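# Close the microwave door and leave it untouched

## Task

Push the microwave door shut far enough that it clicks into its latch, then finish with no part of either robot arm (cables included) in contact with the microwave.

## Robot and tools

Robot: two six-joint arms, left_arm and right_arm, each ending in a two-finger parallel gripper. Base positions in the scene frame: left_arm (-0.054, +0.306, +0.023) m, right_arm (-0.011, -0.340, +0.042) m, both almost unrotated (quat_wxyz about (1, 0, 0, -0.002) and (1, 0, 0, +0.012)). A two-camera stand sits behind the arms. Cameras: cam_head_left and cam_head_right (fixed), cam_left_wrist and cam_right_wrist (on the arms), all 896x504 pixels.

Frames: the scene frame has its origin at table-top height, halfway between the arms' nominal bases; +x points out over the table, +z up, +y toward left_arm (arm names do not match image sides). Each arm's gripper pose, velocities, targets and wrist-camera pose are reported in that arm's own base frame; the table and fixed cameras use the scene frame. Printed hand positions can be a few cm wrong, more at long reach. Fingers point along the gripper's +z and close along its y. end_effector_position is the spot between the pads, roughly 1 cm short of the tips.

Joint order, everywhere: waist, shoulder, elbow, wrist pitch, wrist yaw, wrist roll. Stated ranges (rad): waist -2.618 to 3.054, shoulder 0.000 to 3.142, elbow 0.000 to 3.142, wrist pitch -1.571 to 1.571, wrist yaw -1.571 to 1.571, wrist roll -2.094 to 2.094. True ends may differ by up to 0.059 rad.

A row is always 14 numbers, each in [-1, 1], covering both arms even if one stays still: left_arm's six joint values then its opening, then right_arm's six joint values then its opening. Joint values are offsets, not poses: they are measured from the Joint targets shown at the start of the action (never from the previous row), scaled so 1.0 equals 2.224 rad for waist, shoulder and elbow and 8.485 rad for the three wrist joints. Sending the same offset again moves the joint further. Use 0 to keep a joint's target. The opening is absolute: +1 fully open, -1 closed; 0 is a real half-open command, so to leave a gripper alone repeat its current command (see Tool commands).

execute_actions: actions is a list of actions; each action is a list of 1 to 15 rows, one row per 1/30 s step, and a short action repeats its final row until 15 steps have passed (one action = 0.5 s). cameras optionally names which images to return (omitted/null/["all"] = all, [] = none; a wrong name voids the call). An empty actions list only reports state. An action is rejected for both arms if any joint would go more than 0.059 rad beyond its range; a badly formed first action rejects the whole call. A joint stopped at its end triggers the line "joint sent to its limit".

move: target is one 14-number row or a list of up to 15 rows; every row's offsets count from the same starting Joint targets, not from the previous row. speed (rad/s, 0.01 to 12.57, default 0.5) caps the joint with the longest way to go; one value or one per target. blend (rad) rounds corners between listed targets. opening_speed (per second on the -1..+1 scale, at least 0.2) ramps the fingers. blocking=false returns after about 0.5 s while motion continues. Paths take at least 0.5 s and are cut short past 10 s; they do not avoid obstacles or the other arm. The extra "move:" line reports done, off_target (resting over 0.035 rad from target), moving, held or fault, plus limits=held if steps were withheld. Done does not mean no contact.

wait: seconds from 0 to 10; arms hold their last command and a running move continues. stop: brakes a running move, needing more room if fast. zoom_image: camera plus region [x0, y0, x1, y1] in pixels from the top-left, at most 504 wide and 504 high, on the newest image. finished_scene: scene is the current scene's integer number; it cannot be undone, so call it only after the door is latched and the arm has backed off.

Results: Joint positions (rad, then finger gap in m, 0.094 when open), Joint velocities (rad/s, "within noise" when settled), Joint targets (the base for your next offsets), Tool commands, grip_measured (opening on the command scale, slightly wide when empty), joint torques in N m (signed toward larger angles, offset and noisy, joints 1 to 3 wrap at ±28), end-effector pose, and the Scene clock. "joint command not followed" means the clearance check altered some steps. Each step a target can lead its measured angle by at most 0.339 rad (big joints) or 2.2 rad (wrist), and targets putting the gripper over 200 mm from where it is get scaled back, so large offsets need several actions.

Cautions: close the door with a steady, moderate push, not a fast swing; a slam or hard hit on the heavy microwave can fail the task. Do not drive far past the contact point, since that presses harder. If an arm is stuck pushing, command its targets back beyond its current positions. Keep the arms from pressing on each other and keep camera cables off the microwave and table. Nothing may fall from the table. Holding a stretched pose or pushing an unreachable target heats motors: MOTOR HOT at 75 °C, at 90 °C a fault folds that arm and it stays idle. Finish with the gripper withdrawn clear of the microwave.

Each tool is called after "Emit:" as name(argument=value, ...) on one line, values as JSON.

## Session

Emit:
execute_actions(actions=[])

Scene clock: 0.00 s.
left_arm: end_effector_position=(+0.3507, -0.0393, +0.3321) grip_measured=+1.000 end_effector_quat_wxyz=(+0.725, -0.026, +0.684, -0.076) | right_arm: end_effector_position=(+0.3442, +0.1744, +0.2143) grip_measured=+1.000 end_effector_quat_wxyz=(+0.509, -0.106, +0.828, +0.210)
Joint positions: left_arm=[-0.164 0.875 0.615 0.323 -0.096 -0.137 0.094] | right_arm=[0.427 1.131 0.715 0.008 -0.084 0.227 0.094]
Joint velocities: within noise
Joint torques (N m): no reading
Heat: left arm: 37 °C; right arm: 37 °C.
Joint targets: left_arm=[-0.164 0.868 0.629 0.328 -0.096 -0.136] | right_arm=[0.427 1.121 0.732 0.030 -0.084 0.225]
Tool commands: left_gripper/opening=+1.0 right_gripper/opening=+1.0

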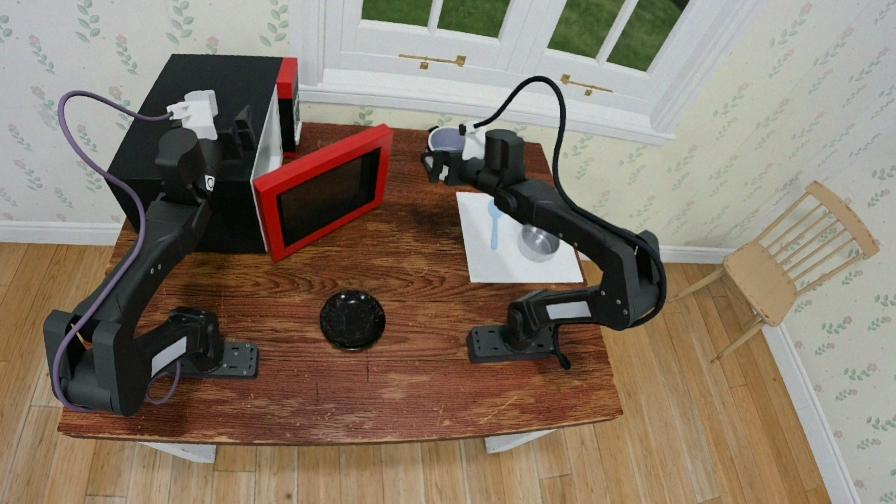

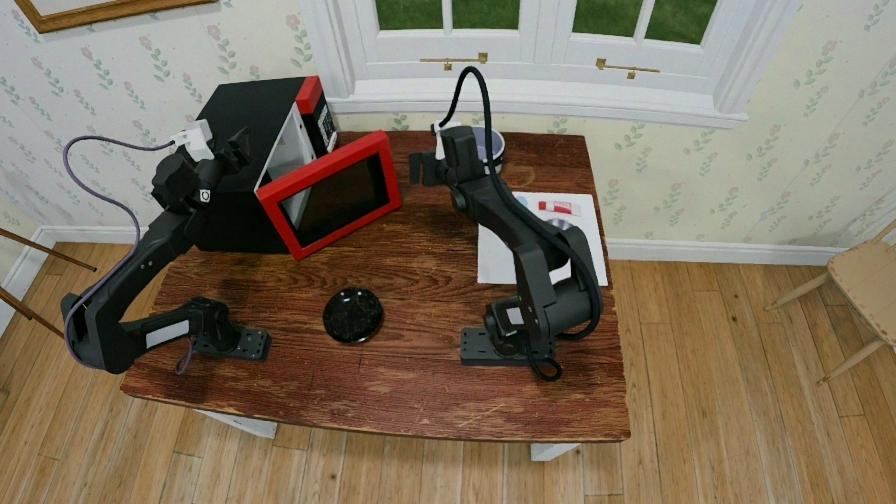

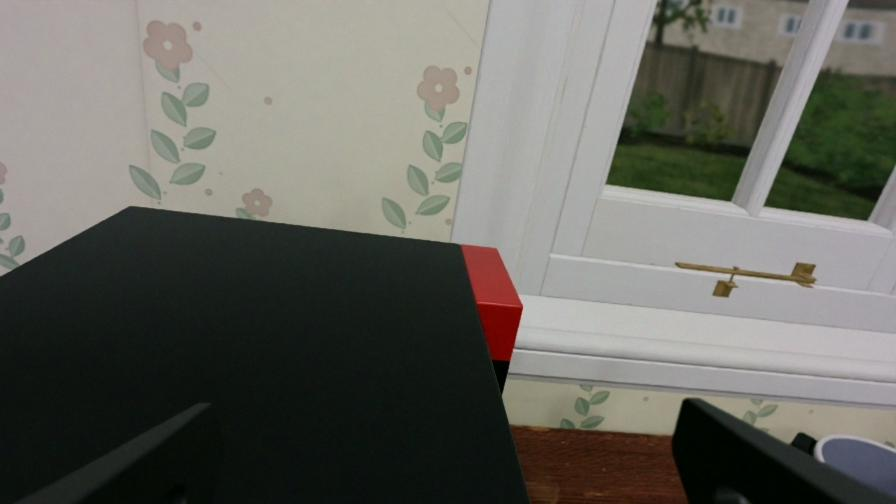

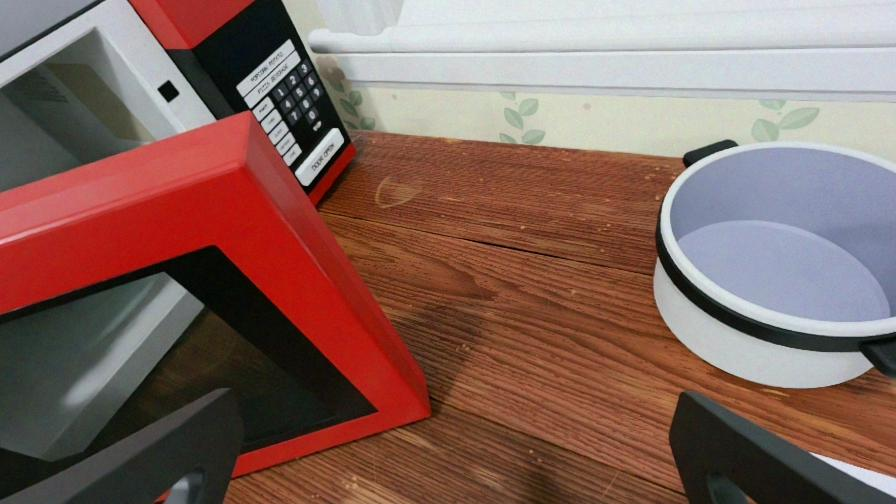

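Emit:
move(target=[0,0,0,0,0,0,1,0.055,-0.068,-0.119,-0.0152,0.0099,-0.0265,-1], speed=0.6)

Scene clock: 7.93 s.
left_arm: end_effector_position=(+0.3507, -0.0393, +0.3321) grip_measured=+1.000 end_effector_quat_wxyz=(+0.725, -0.026, +0.684, -0.076) | right_arm: end_effector_position=(+0.2717, +0.1663, +0.1201) grip_measured=-0.993 end_effector_quat_wxyz=(+0.430, -0.237, +0.862, +0.124)
Joint positions: left_arm=[-0.164 0.875 0.615 0.323 -0.096 -0.137 0.094] | right_arm=[0.544 0.991 0.472 -0.124 -0.005 0.01 0]
Joint velocities: within noise
Joint torques (N m): left_arm=[-0.05 -2.58 8.1 2.29 0 0.01] | right_arm=[0.55 -2.99 6.75 1.9 0 -0.12]
Heat: left arm: 37 °C; right arm: 37 °C.
Joint targets: left_arm=[-0.164 0.868 0.629 0.328 -0.096 -0.136] | right_arm=[0.550 0.970 0.468 -0.099 0.000 0.001]
move: done

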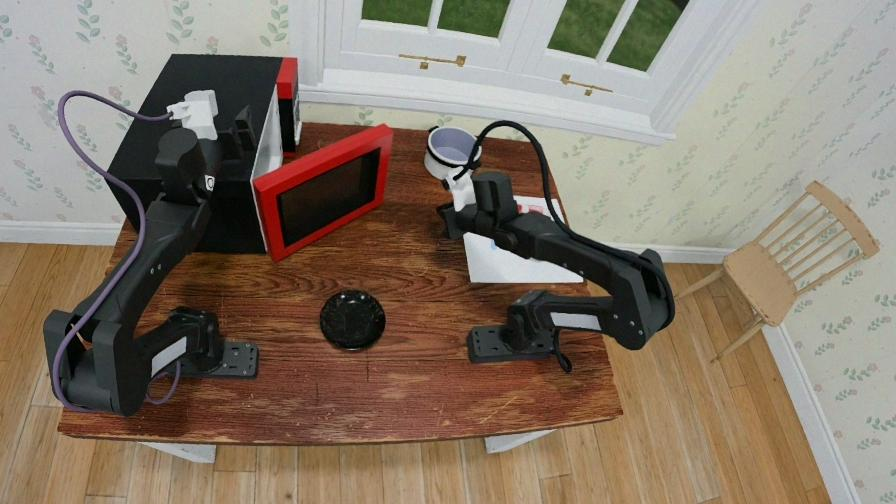

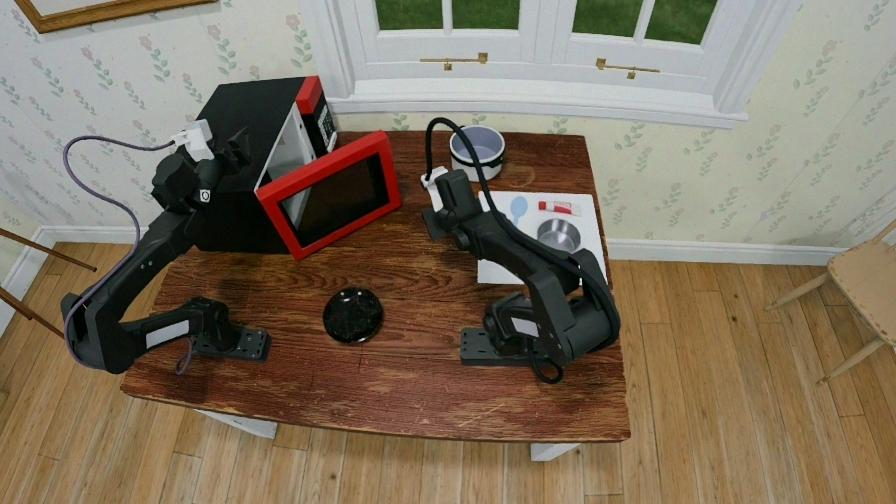

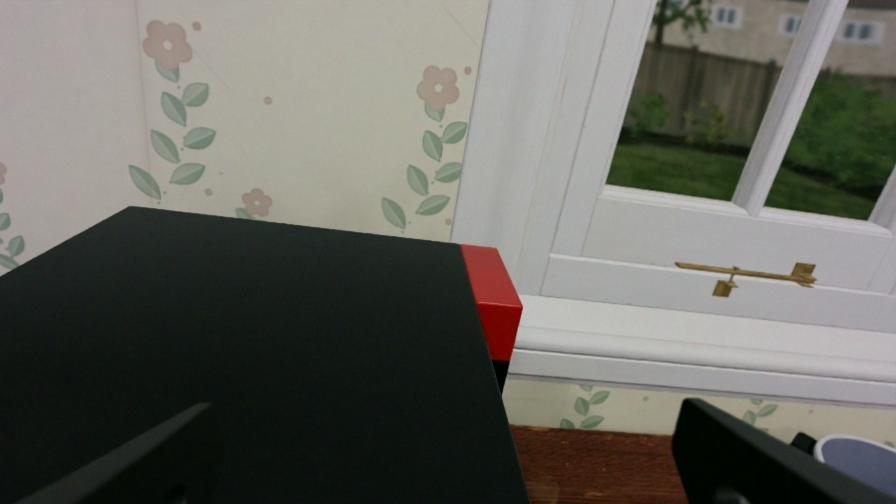

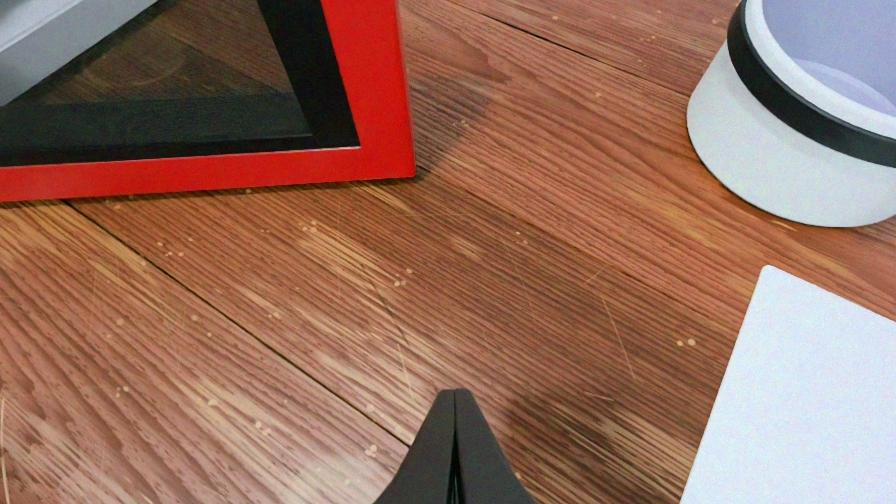

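Emit:
move(target=[0,0,0,0,0,0,1,0.0854,0.0522,-0.1295,0.0772,0,0,-1], speed=0.6)

Scene clock: 12.93 s.
left_arm: end_effector_position=(+0.3507, -0.0393, +0.3321) grip_measured=+1.000 end_effector_quat_wxyz=(+0.725, -0.026, +0.684, -0.076) | right_arm: end_effector_position=(+0.2434, +0.2209, +0.1042) grip_measured=-0.993 end_effector_quat_wxyz=(+0.521, -0.296, +0.775, +0.202)
Joint positions: left_arm=[-0.164 0.875 0.615 0.323 -0.096 -0.137 0.094] | right_arm=[0.733 1.082 0.189 0.508 -0.001 0.004 0]
Joint velocities: within noise
Joint torques (N m): left_arm=[-0.05 -2.59 8.12 2.29 0 0.01] | right_arm=[0.59 -1.26 5.81 2.31 0 -0.09]
Heat: left arm: 37 °C; right arm: 37 °C.
Joint targets: left_arm=[-0.164 0.868 0.629 0.328 -0.096 -0.136] | right_arm=[0.740 1.086 0.180 0.556 0.000 0.001]
move: off_target (right_arm); right_arm: the wrist pitch is farthest, 0.048 rad from its target

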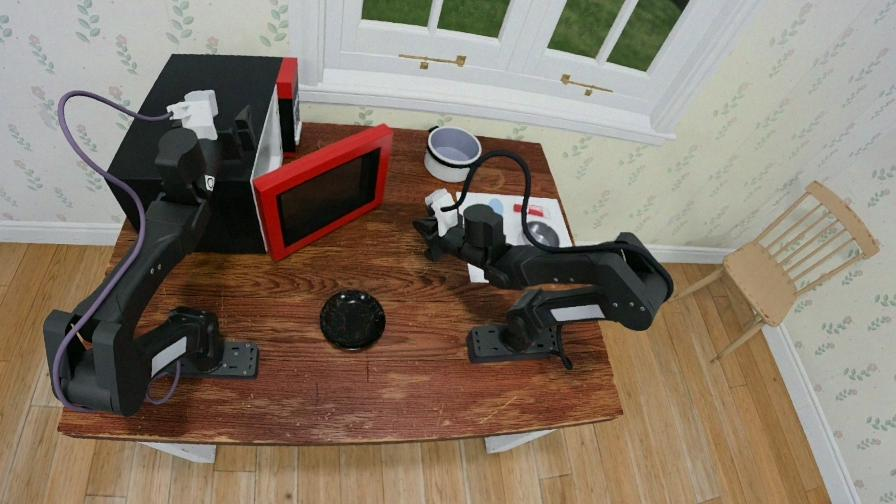

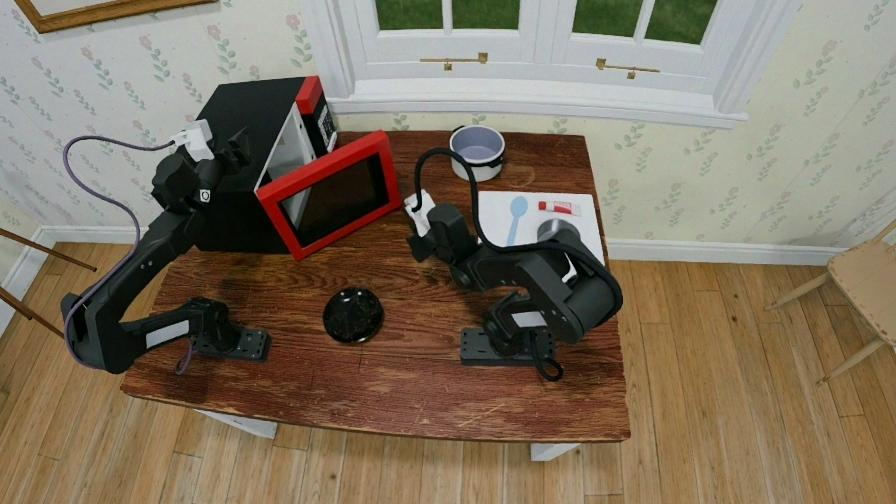

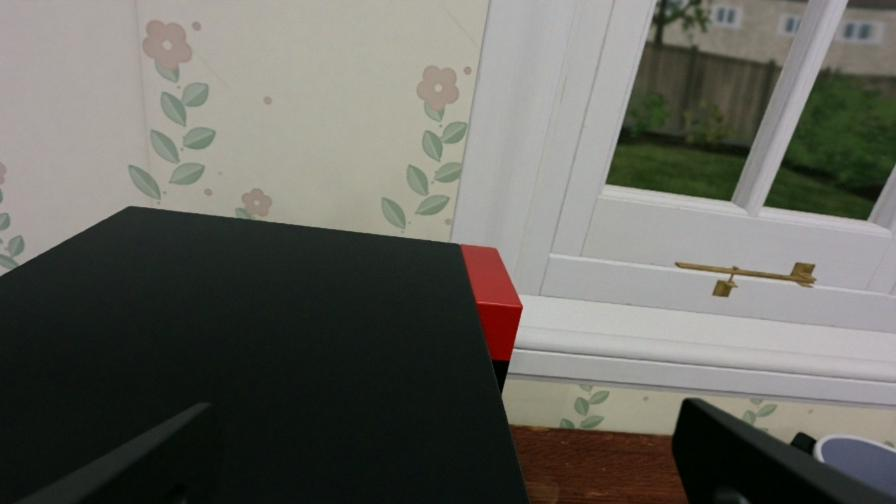

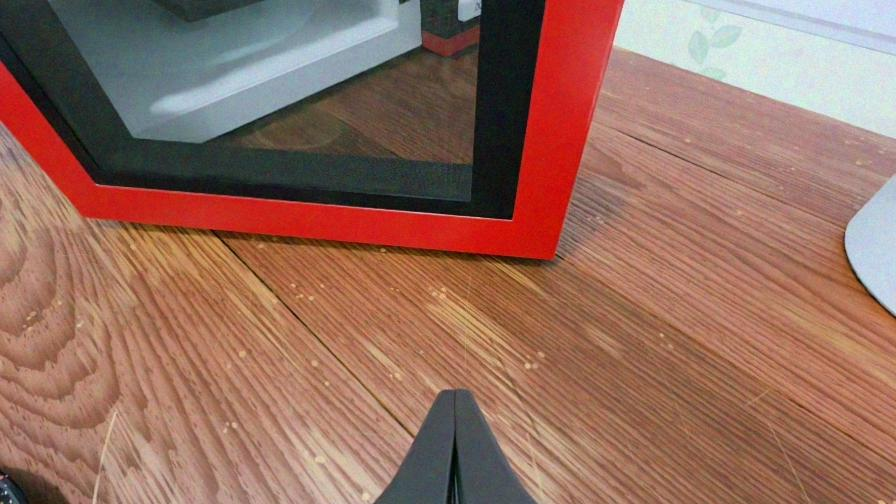

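Emit:
move(target=[0,0,0,0,0,0,1,0.0013,0.204,0.1304,0.0193,0,0,-1], speed=0.4, cameras=["cam_head_left","cam_right_wrist"])

Scene clock: 15.50 s.
left_arm: end_effector_position=(+0.3507, -0.0393, +0.3321) grip_measured=+1.000 end_effector_quat_wxyz=(+0.725, -0.026, +0.684, -0.076) | right_arm: end_effector_position=(+0.2989, +0.2714, +0.0896) grip_measured=-0.993 end_effector_quat_wxyz=(+0.507, -0.301, +0.784, +0.196)
Joint positions: left_arm=[-0.164 0.875 0.615 0.323 -0.096 -0.137 0.094] | right_arm=[0.734 1.531 0.435 0.674 -0.001 0.002 0]
Joint velocities: within noise
Joint torques (N m): left_arm=[-0.08 -2.56 8.12 2.29 0 0] | right_arm=[0.73 -3.48 8.83 2.27 -0.01 -0.03]
Heat: left arm: 37 °C; right arm: 37 °C.
Joint targets: left_arm=[-0.164 0.868 0.629 0.328 -0.096 -0.136] | right_arm=[0.742 1.540 0.470 0.720 0.000 0.001]
move: off_target (right_arm); right_arm: the wrist pitch is farthest, 0.045 rad from its target
Images, in order (width x height): cam_head_left 896x504, cam_right_wrist 896x504.

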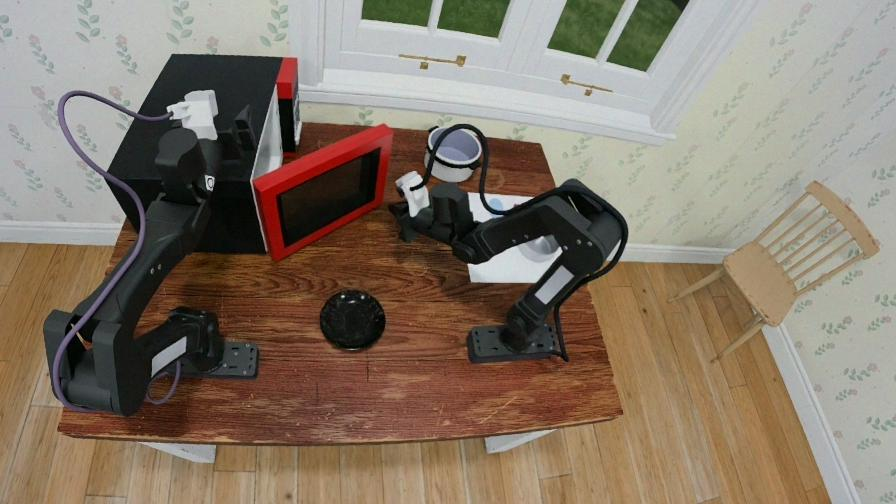

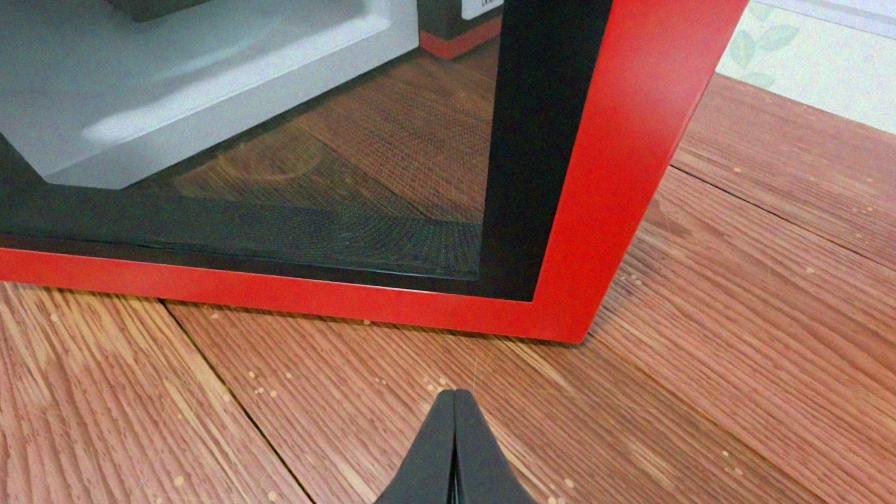

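Emit:
move(target=[[0,0,0,0,0,0,1,-0.0031,0.1169,0.1344,-0.0046,0,0,-1],[0,0,0,0,0,0,1,0.0157,0.2275,0.2986,-0.0186,0,0,-1]], speed=0.45, blend=0.05, cameras=["cam_head_left","cam_head_right","cam_right_wrist"])

Scene clock: 17.90 s.
left_arm: end_effector_position=(+0.3507, -0.0393, +0.3321) grip_measured=+1.000 end_effector_quat_wxyz=(+0.725, -0.026, +0.684, -0.076) | right_arm: end_effector_position=(+0.4032, +0.3879, +0.0916) grip_measured=-0.993 end_effector_quat_wxyz=(+0.508, -0.311, +0.778, +0.202)
Joint positions: left_arm=[-0.164 0.875 0.615 0.323 -0.096 -0.137 0.094] | right_arm=[0.767 2.031 1.09 0.526 0.008 0.002 0]
Joint velocities: within noise
Joint torques (N m): left_arm=[-0.06 -2.56 8.09 2.28 0 0.01] | right_arm=[0.9 -7.32 10.14 2.12 -0.1 -0.03]
Heat: left arm: 37 °C; right arm: 37 °C.
Joint targets: left_arm=[-0.164 0.868 0.629 0.328 -0.096 -0.136] | right_arm=[0.778 2.046 1.134 0.562 0.000 0.001]
move: off_target (right_arm); right_arm: the elbow is farthest, 0.044 rad from its target
Images, in order (width x height): cam_head_left 896x504, cam_head_right 896x504, cam_right_wrist 896x504.

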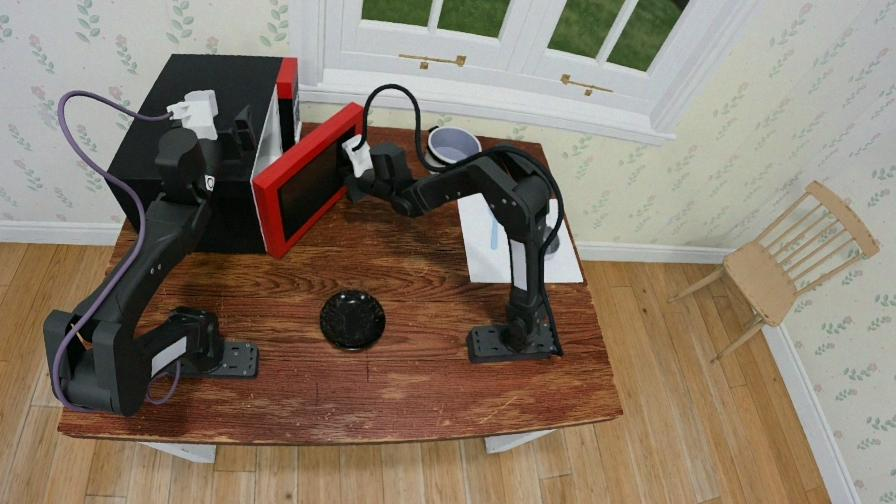

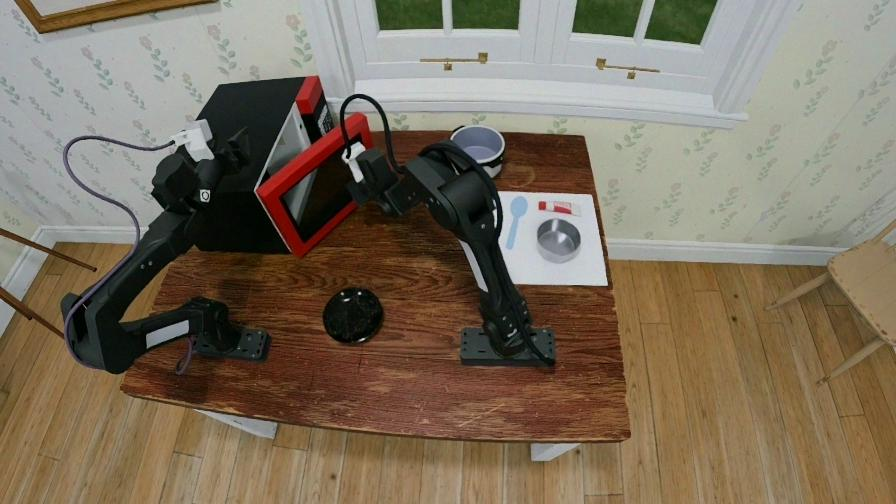

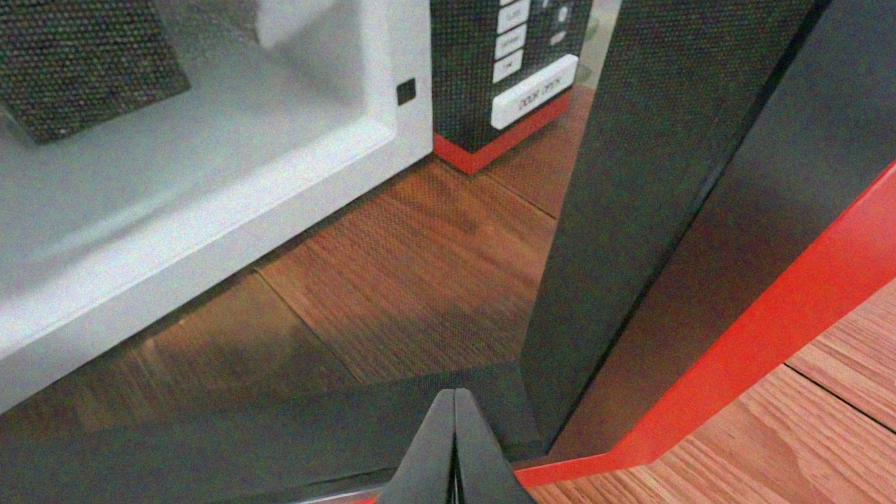

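Emit:
move(target=[[0,0,0,0,0,0,1,0.0166,0.0913,0.165,-0.0193,0,0,-1],[0,0,0,0,0,0,1,0.0441,0.196,0.3557,-0.0418,0,0,-1]], speed=[0.45,0.3], blend=0.05, cameras=["cam_head_left","cam_head_right","cam_right_wrist"])

Scene clock: 21.83 s.
left_arm: end_effector_position=(+0.3507, -0.0393, +0.3321) grip_measured=+1.000 end_effector_quat_wxyz=(+0.725, -0.026, +0.684, -0.076) | right_arm: end_effector_position=(+0.4649, +0.5086, +0.0943) grip_measured=-0.993 end_effector_quat_wxyz=(+0.500, -0.331, +0.775, +0.200)
Joint positions: left_arm=[-0.164 0.875 0.615 0.323 -0.096 -0.137 0.094] | right_arm=[0.843 2.458 1.871 0.151 0.053 0.002 0]
Joint velocities: within noise
Joint torques (N m): left_arm=[-0.05 -2.58 8.12 2.29 0 0.02] | right_arm=[3.26 -10.26 12.08 2.33 -0.5 -0.04]
Heat: left arm: 37 °C; right arm: 39 °C.
Joint targets: left_arm=[-0.164 0.868 0.629 0.328 -0.096 -0.136] | right_arm=[0.876 2.482 1.925 0.207 0.000 0.001]
move: off_target (right_arm); right_arm: the wrist pitch is farthest, 0.056 rad from its target
Images, in order (width x height): cam_head_left 896x504, cam_head_right 896x504, cam_right_wrist 896x504.

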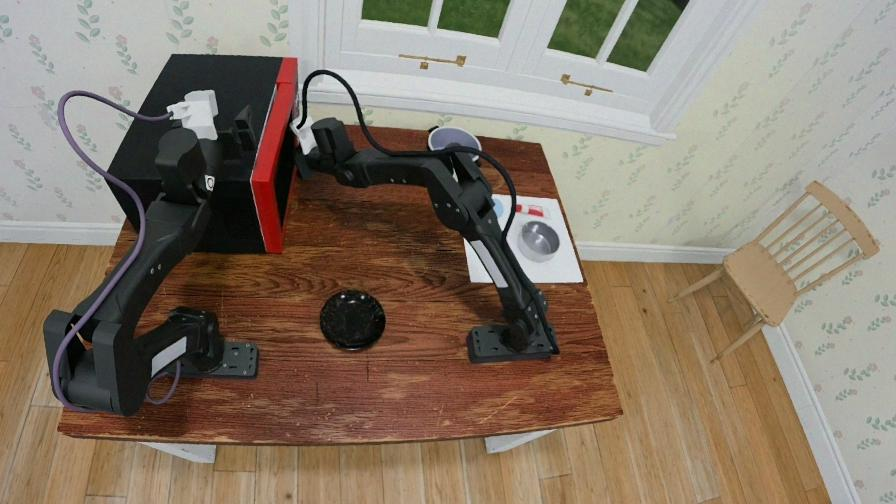

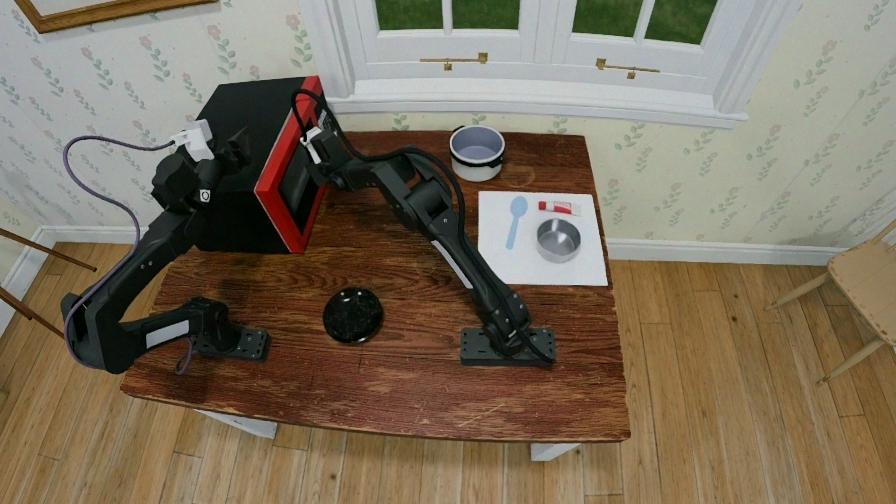

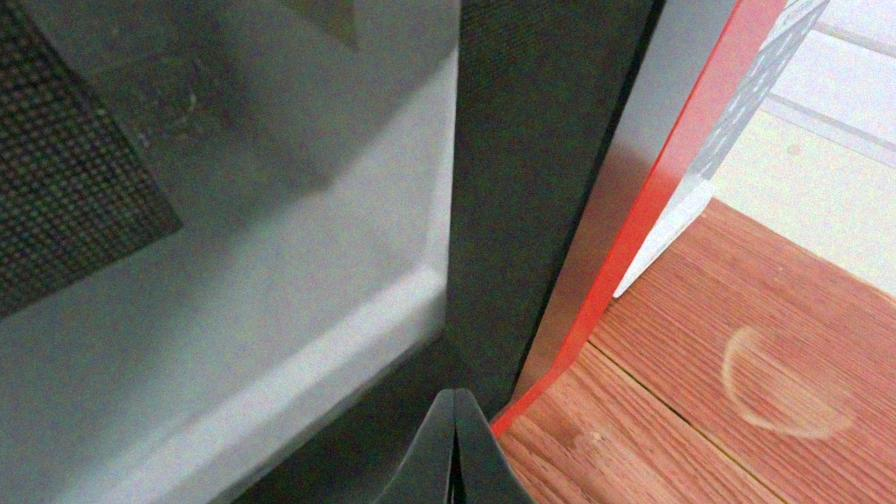

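Emit:
move(target=[0,0,0,0,0,0,1,0.0225,0.0863,0.1596,-0.0191,0,0,-1], speed=0.25, cameras=["cam_head_left","cam_head_right","cam_right_wrist"])

Scene clock: 24.53 s.
left_arm: end_effector_position=(+0.3507, -0.0393, +0.3321) grip_measured=+1.000 end_effector_quat_wxyz=(+0.725, -0.026, +0.684, -0.076) | right_arm: end_effector_position=(+0.4945, +0.5185, +0.0852) grip_measured=-0.993 end_effector_quat_wxyz=(+0.480, -0.289, +0.806, +0.192)
Joint positions: left_arm=[-0.164 0.875 0.615 0.323 -0.096 -0.137 0.094] | right_arm=[0.831 2.614 2.177 -0.049 0.094 0.086 0]
Joint velocities: within noise
Joint torques (N m): left_arm=[-0.03 -2.56 8.13 2.29 -0.01 0.02] | right_arm=[9.59 -8.31 16.51 2.72 -0.91 -1]
Heat: left arm: 37 °C; right arm: 39 °C.
Joint targets: left_arm=[-0.164 0.868 0.629 0.328 -0.096 -0.136] | right_arm=[0.925 2.674 2.280 0.045 0.000 0.001]
move: off_target (right_arm); right_arm: the elbow is farthest, 0.103 rad from its target
Images, in order (width x height): cam_head_left 896x504, cam_head_right 896x504, cam_right_wrist 896x504.

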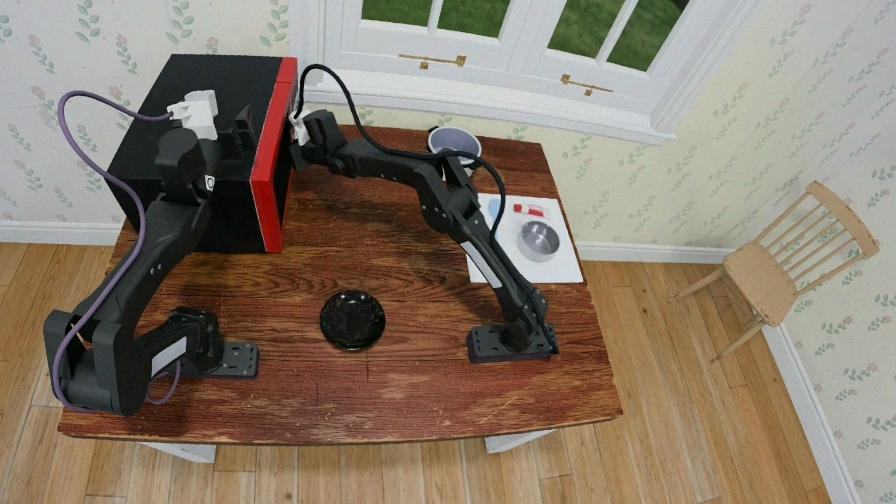

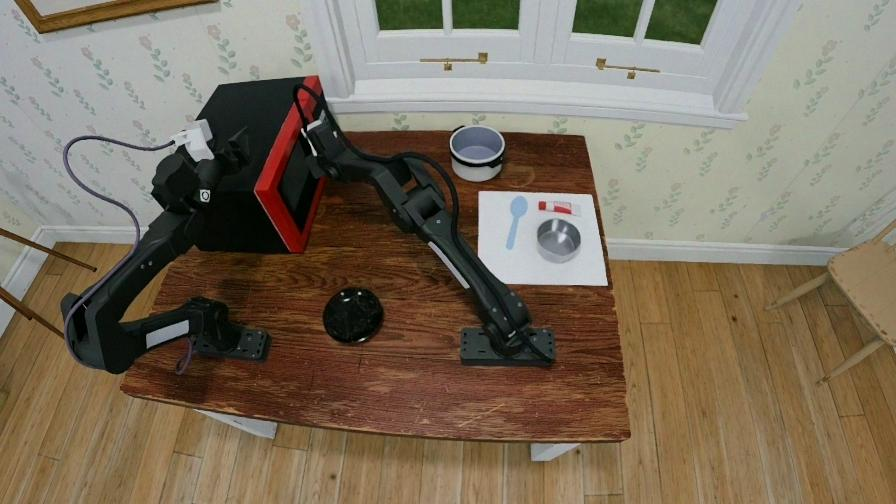

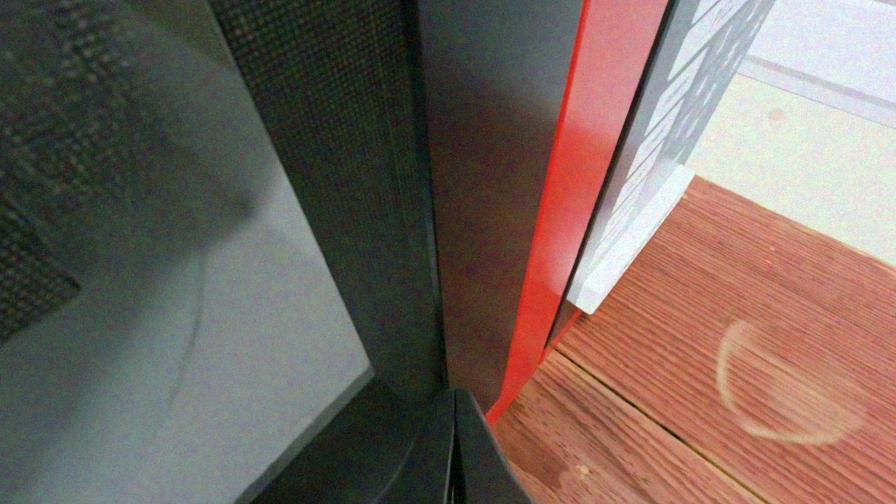

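Emit:
zoom_image(camera="cam_head_left", region=[220, 40, 360, 270])

Emit:
zoom_image(camera="cam_head_right", region=[220, 60, 360, 270])

Scaled by 2.191 from the camera's 896x504 image, which has a finer 1280x720 frame.

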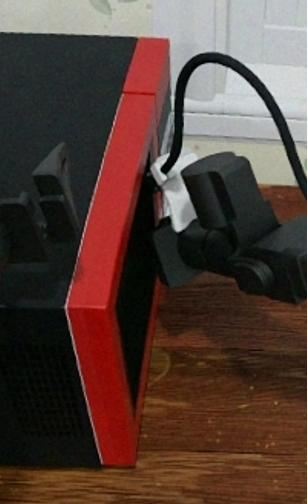

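Scaled by 2.400 from the camera's 896x504 image, which has a finer 1280x720 frame.

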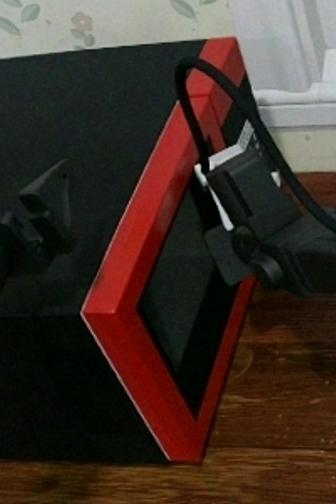

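Emit:
move(target=[0,0,0,0,0,0,1,0.036,0,0,0,0,0,-1], speed=0.25, cameras=["cam_head_left","cam_head_right","cam_right_wrist"])

Emit:
zoom_image(camera="cam_head_left", region=[220, 40, 360, 270])

Emit:
zoom_image(camera="cam_head_right", region=[220, 60, 360, 270])

Scene clock: 27.10 s.
left_arm: end_effector_position=(+0.3507, -0.0393, +0.3321) grip_measured=+1.000 end_effector_quat_wxyz=(+0.725, -0.026, +0.684, -0.076) | right_arm: end_effector_position=(+0.4933, +0.5177, +0.0852) grip_measured=-0.993 end_effector_quat_wxyz=(+0.489, -0.258, +0.815, +0.174)
Joint positions: left_arm=[-0.164 0.875 0.615 0.323 -0.096 -0.137 0.094] | right_arm=[0.854 2.616 2.178 -0.05 0.182 0.132 0]
Joint velocities: within noise
Joint torques (N m): left_arm=[-0.05 -2.58 8.12 2.29 0 0.02] | right_arm=[15.49 -8.68 16.59 2.73 -1.73 -1.54]
Heat: left arm: 38 °C; right arm: 40 °C.
Joint targets: left_arm=[-0.164 0.868 0.629 0.328 -0.096 -0.136] | right_arm=[1.006 2.674 2.280 0.045 0.000 0.001]
move: off_target (right_arm); right_arm: the wrist yaw is farthest, 0.182 rad from its target
Images, in order (width x height): cam_head_left 896x504, cam_head_right 896x504, cam_right_wrist 896x504.

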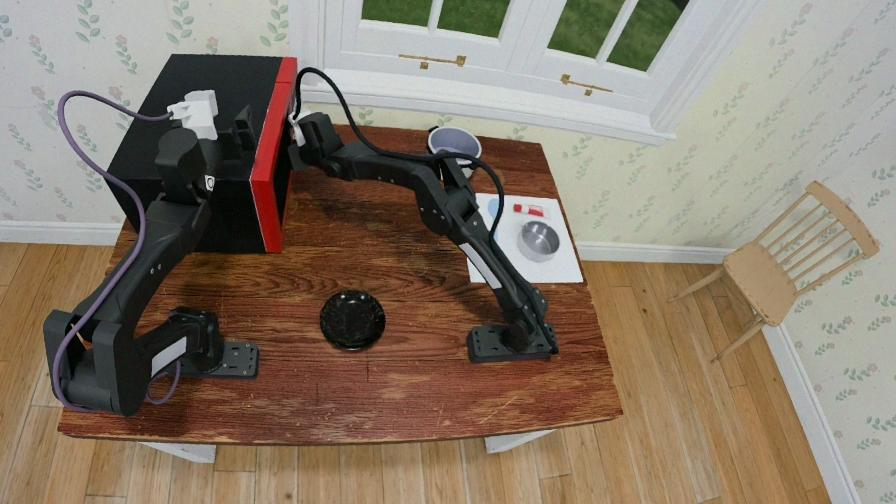

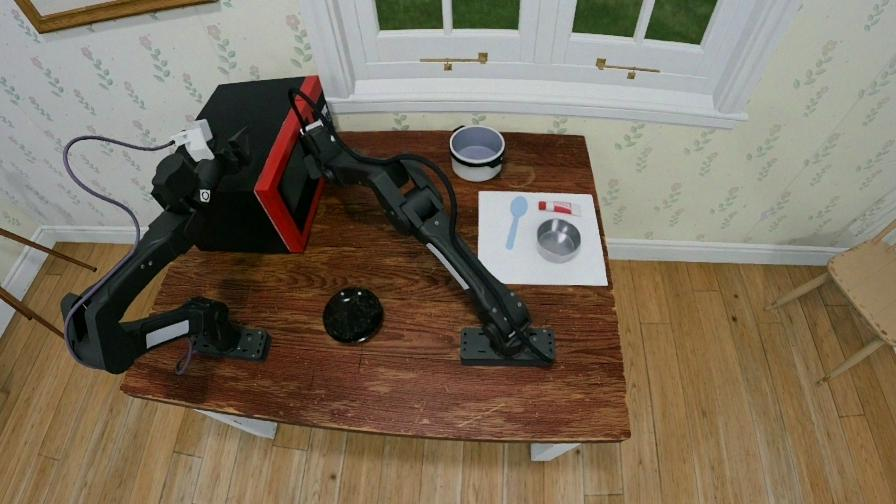

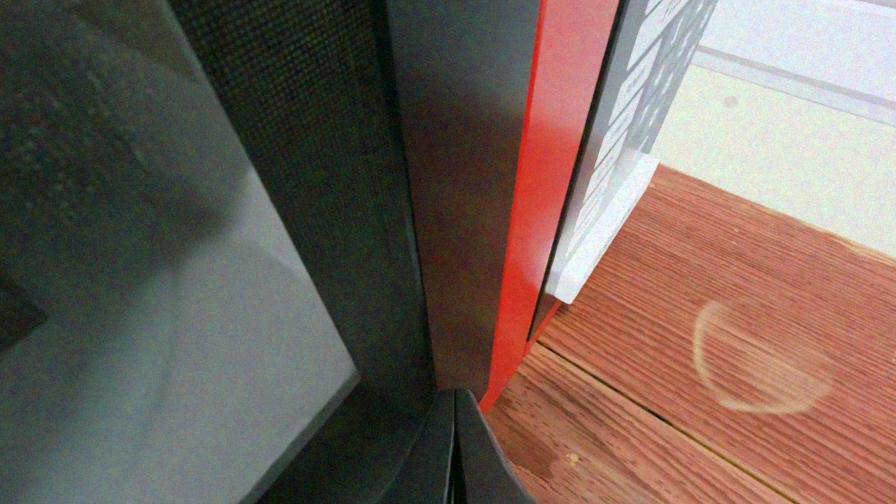

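Scaled by 2.191 from the camera's 896x504 image, which has a finer 1280x720 frame.

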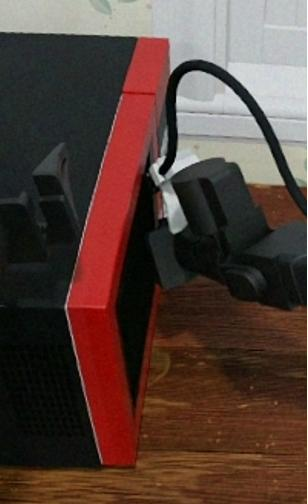

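Scaled by 2.400 from the camera's 896x504 image, which has a finer 1280x720 frame.

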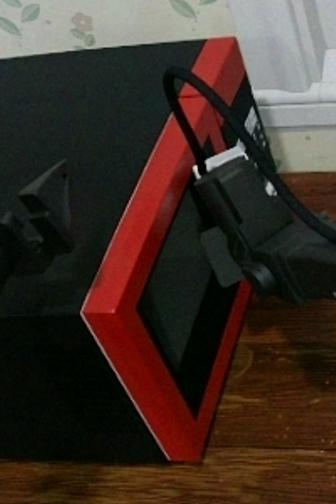

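Emit:
move(target=[0,0,0,0,0,0,1,-0.1016,-0.1911,-0.3503,0.0416,0.0118,0,-1], speed=0.5, cameras=["cam_head_left","cam_head_right","cam_right_wrist"])

Emit:
zoom_image(camera="cam_head_left", region=[220, 40, 360, 270])

Emit:
zoom_image(camera="cam_head_right", region=[220, 60, 360, 270])

Scene clock: 30.00 s.
left_arm: end_effector_position=(+0.3507, -0.0393, +0.3321) grip_measured=+1.000 end_effector_quat_wxyz=(+0.725, -0.026, +0.684, -0.076) | right_arm: end_effector_position=(+0.4653, +0.4358, +0.0731) grip_measured=-0.993 end_effector_quat_wxyz=(+0.508, -0.295, +0.792, +0.165)
Joint positions: left_arm=[-0.164 0.875 0.615 0.323 -0.096 -0.137 0.094] | right_arm=[0.779 2.309 1.512 0.352 0.097 0.005 0]
Joint velocities: within noise
Joint torques (N m): left_arm=[-0.06 -2.59 8.1 2.29 0 0.01] | right_arm=[0.14 -15.69 5.85 2.24 0.02 -0.08]
Heat: left arm: 38 °C; right arm: 42 °C.
Joint targets: left_arm=[-0.164 0.868 0.629 0.328 -0.096 -0.136] | right_arm=[0.780 2.249 1.501 0.398 0.100 0.001]
move: off_target (right_arm); right_arm: the shoulder is farthest, 0.060 rad from its target
Images, in order (width x height): cam_head_left 896x504, cam_head_right 896x504, cam_right_wrist 896x504.

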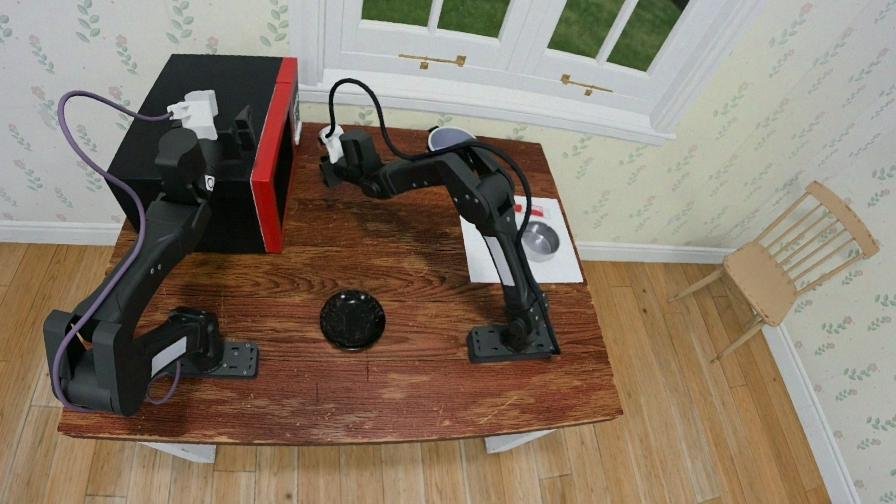

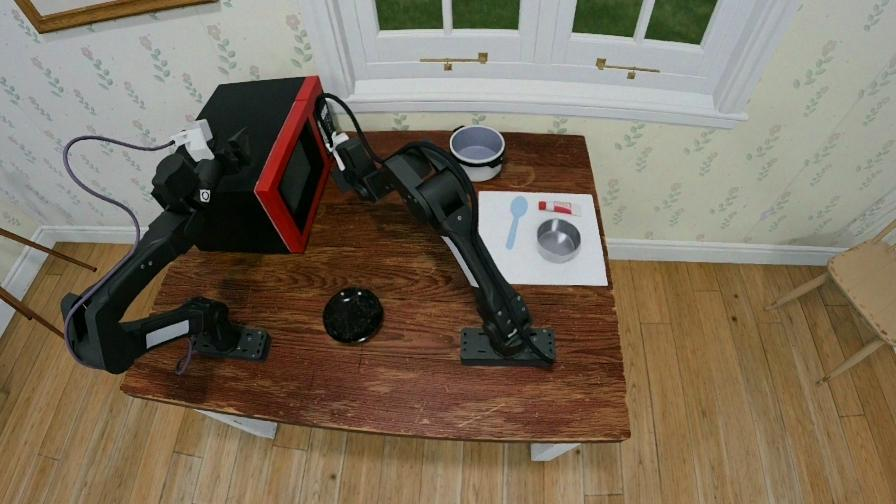

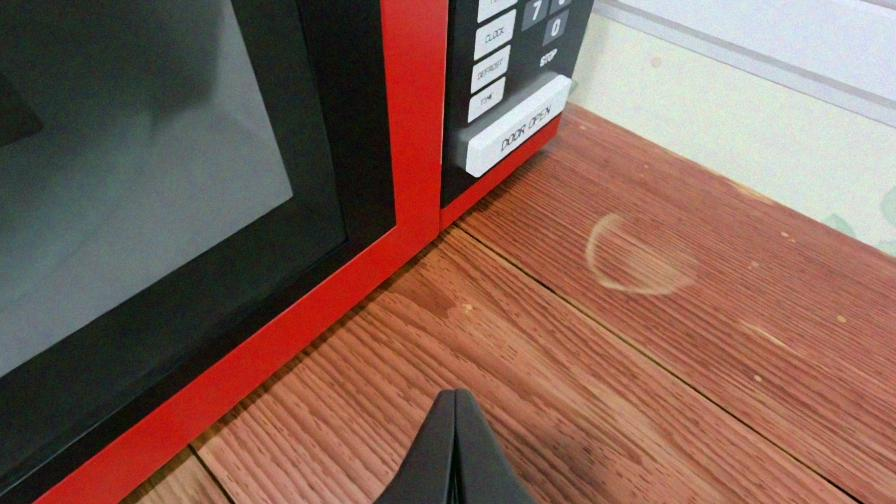

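Scaled by 2.191 from the camera's 896x504 image, which has a finer 1280x720 frame.

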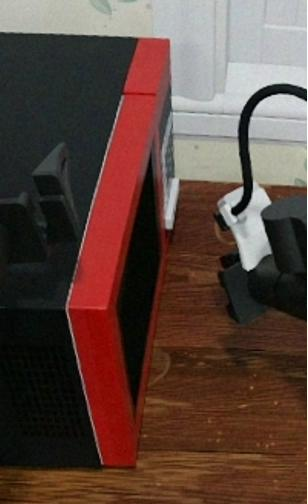

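Scaled by 2.400 from the camera's 896x504 image, which has a finer 1280x720 frame.

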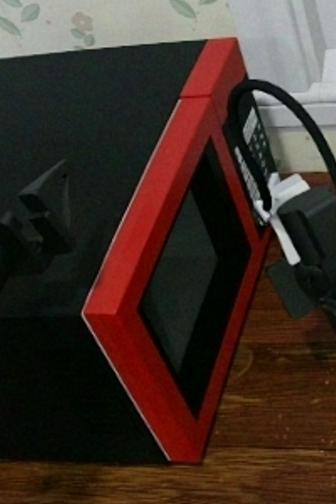

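Emit:
finished_scene(scene=1)

The scene is finished: the task was done.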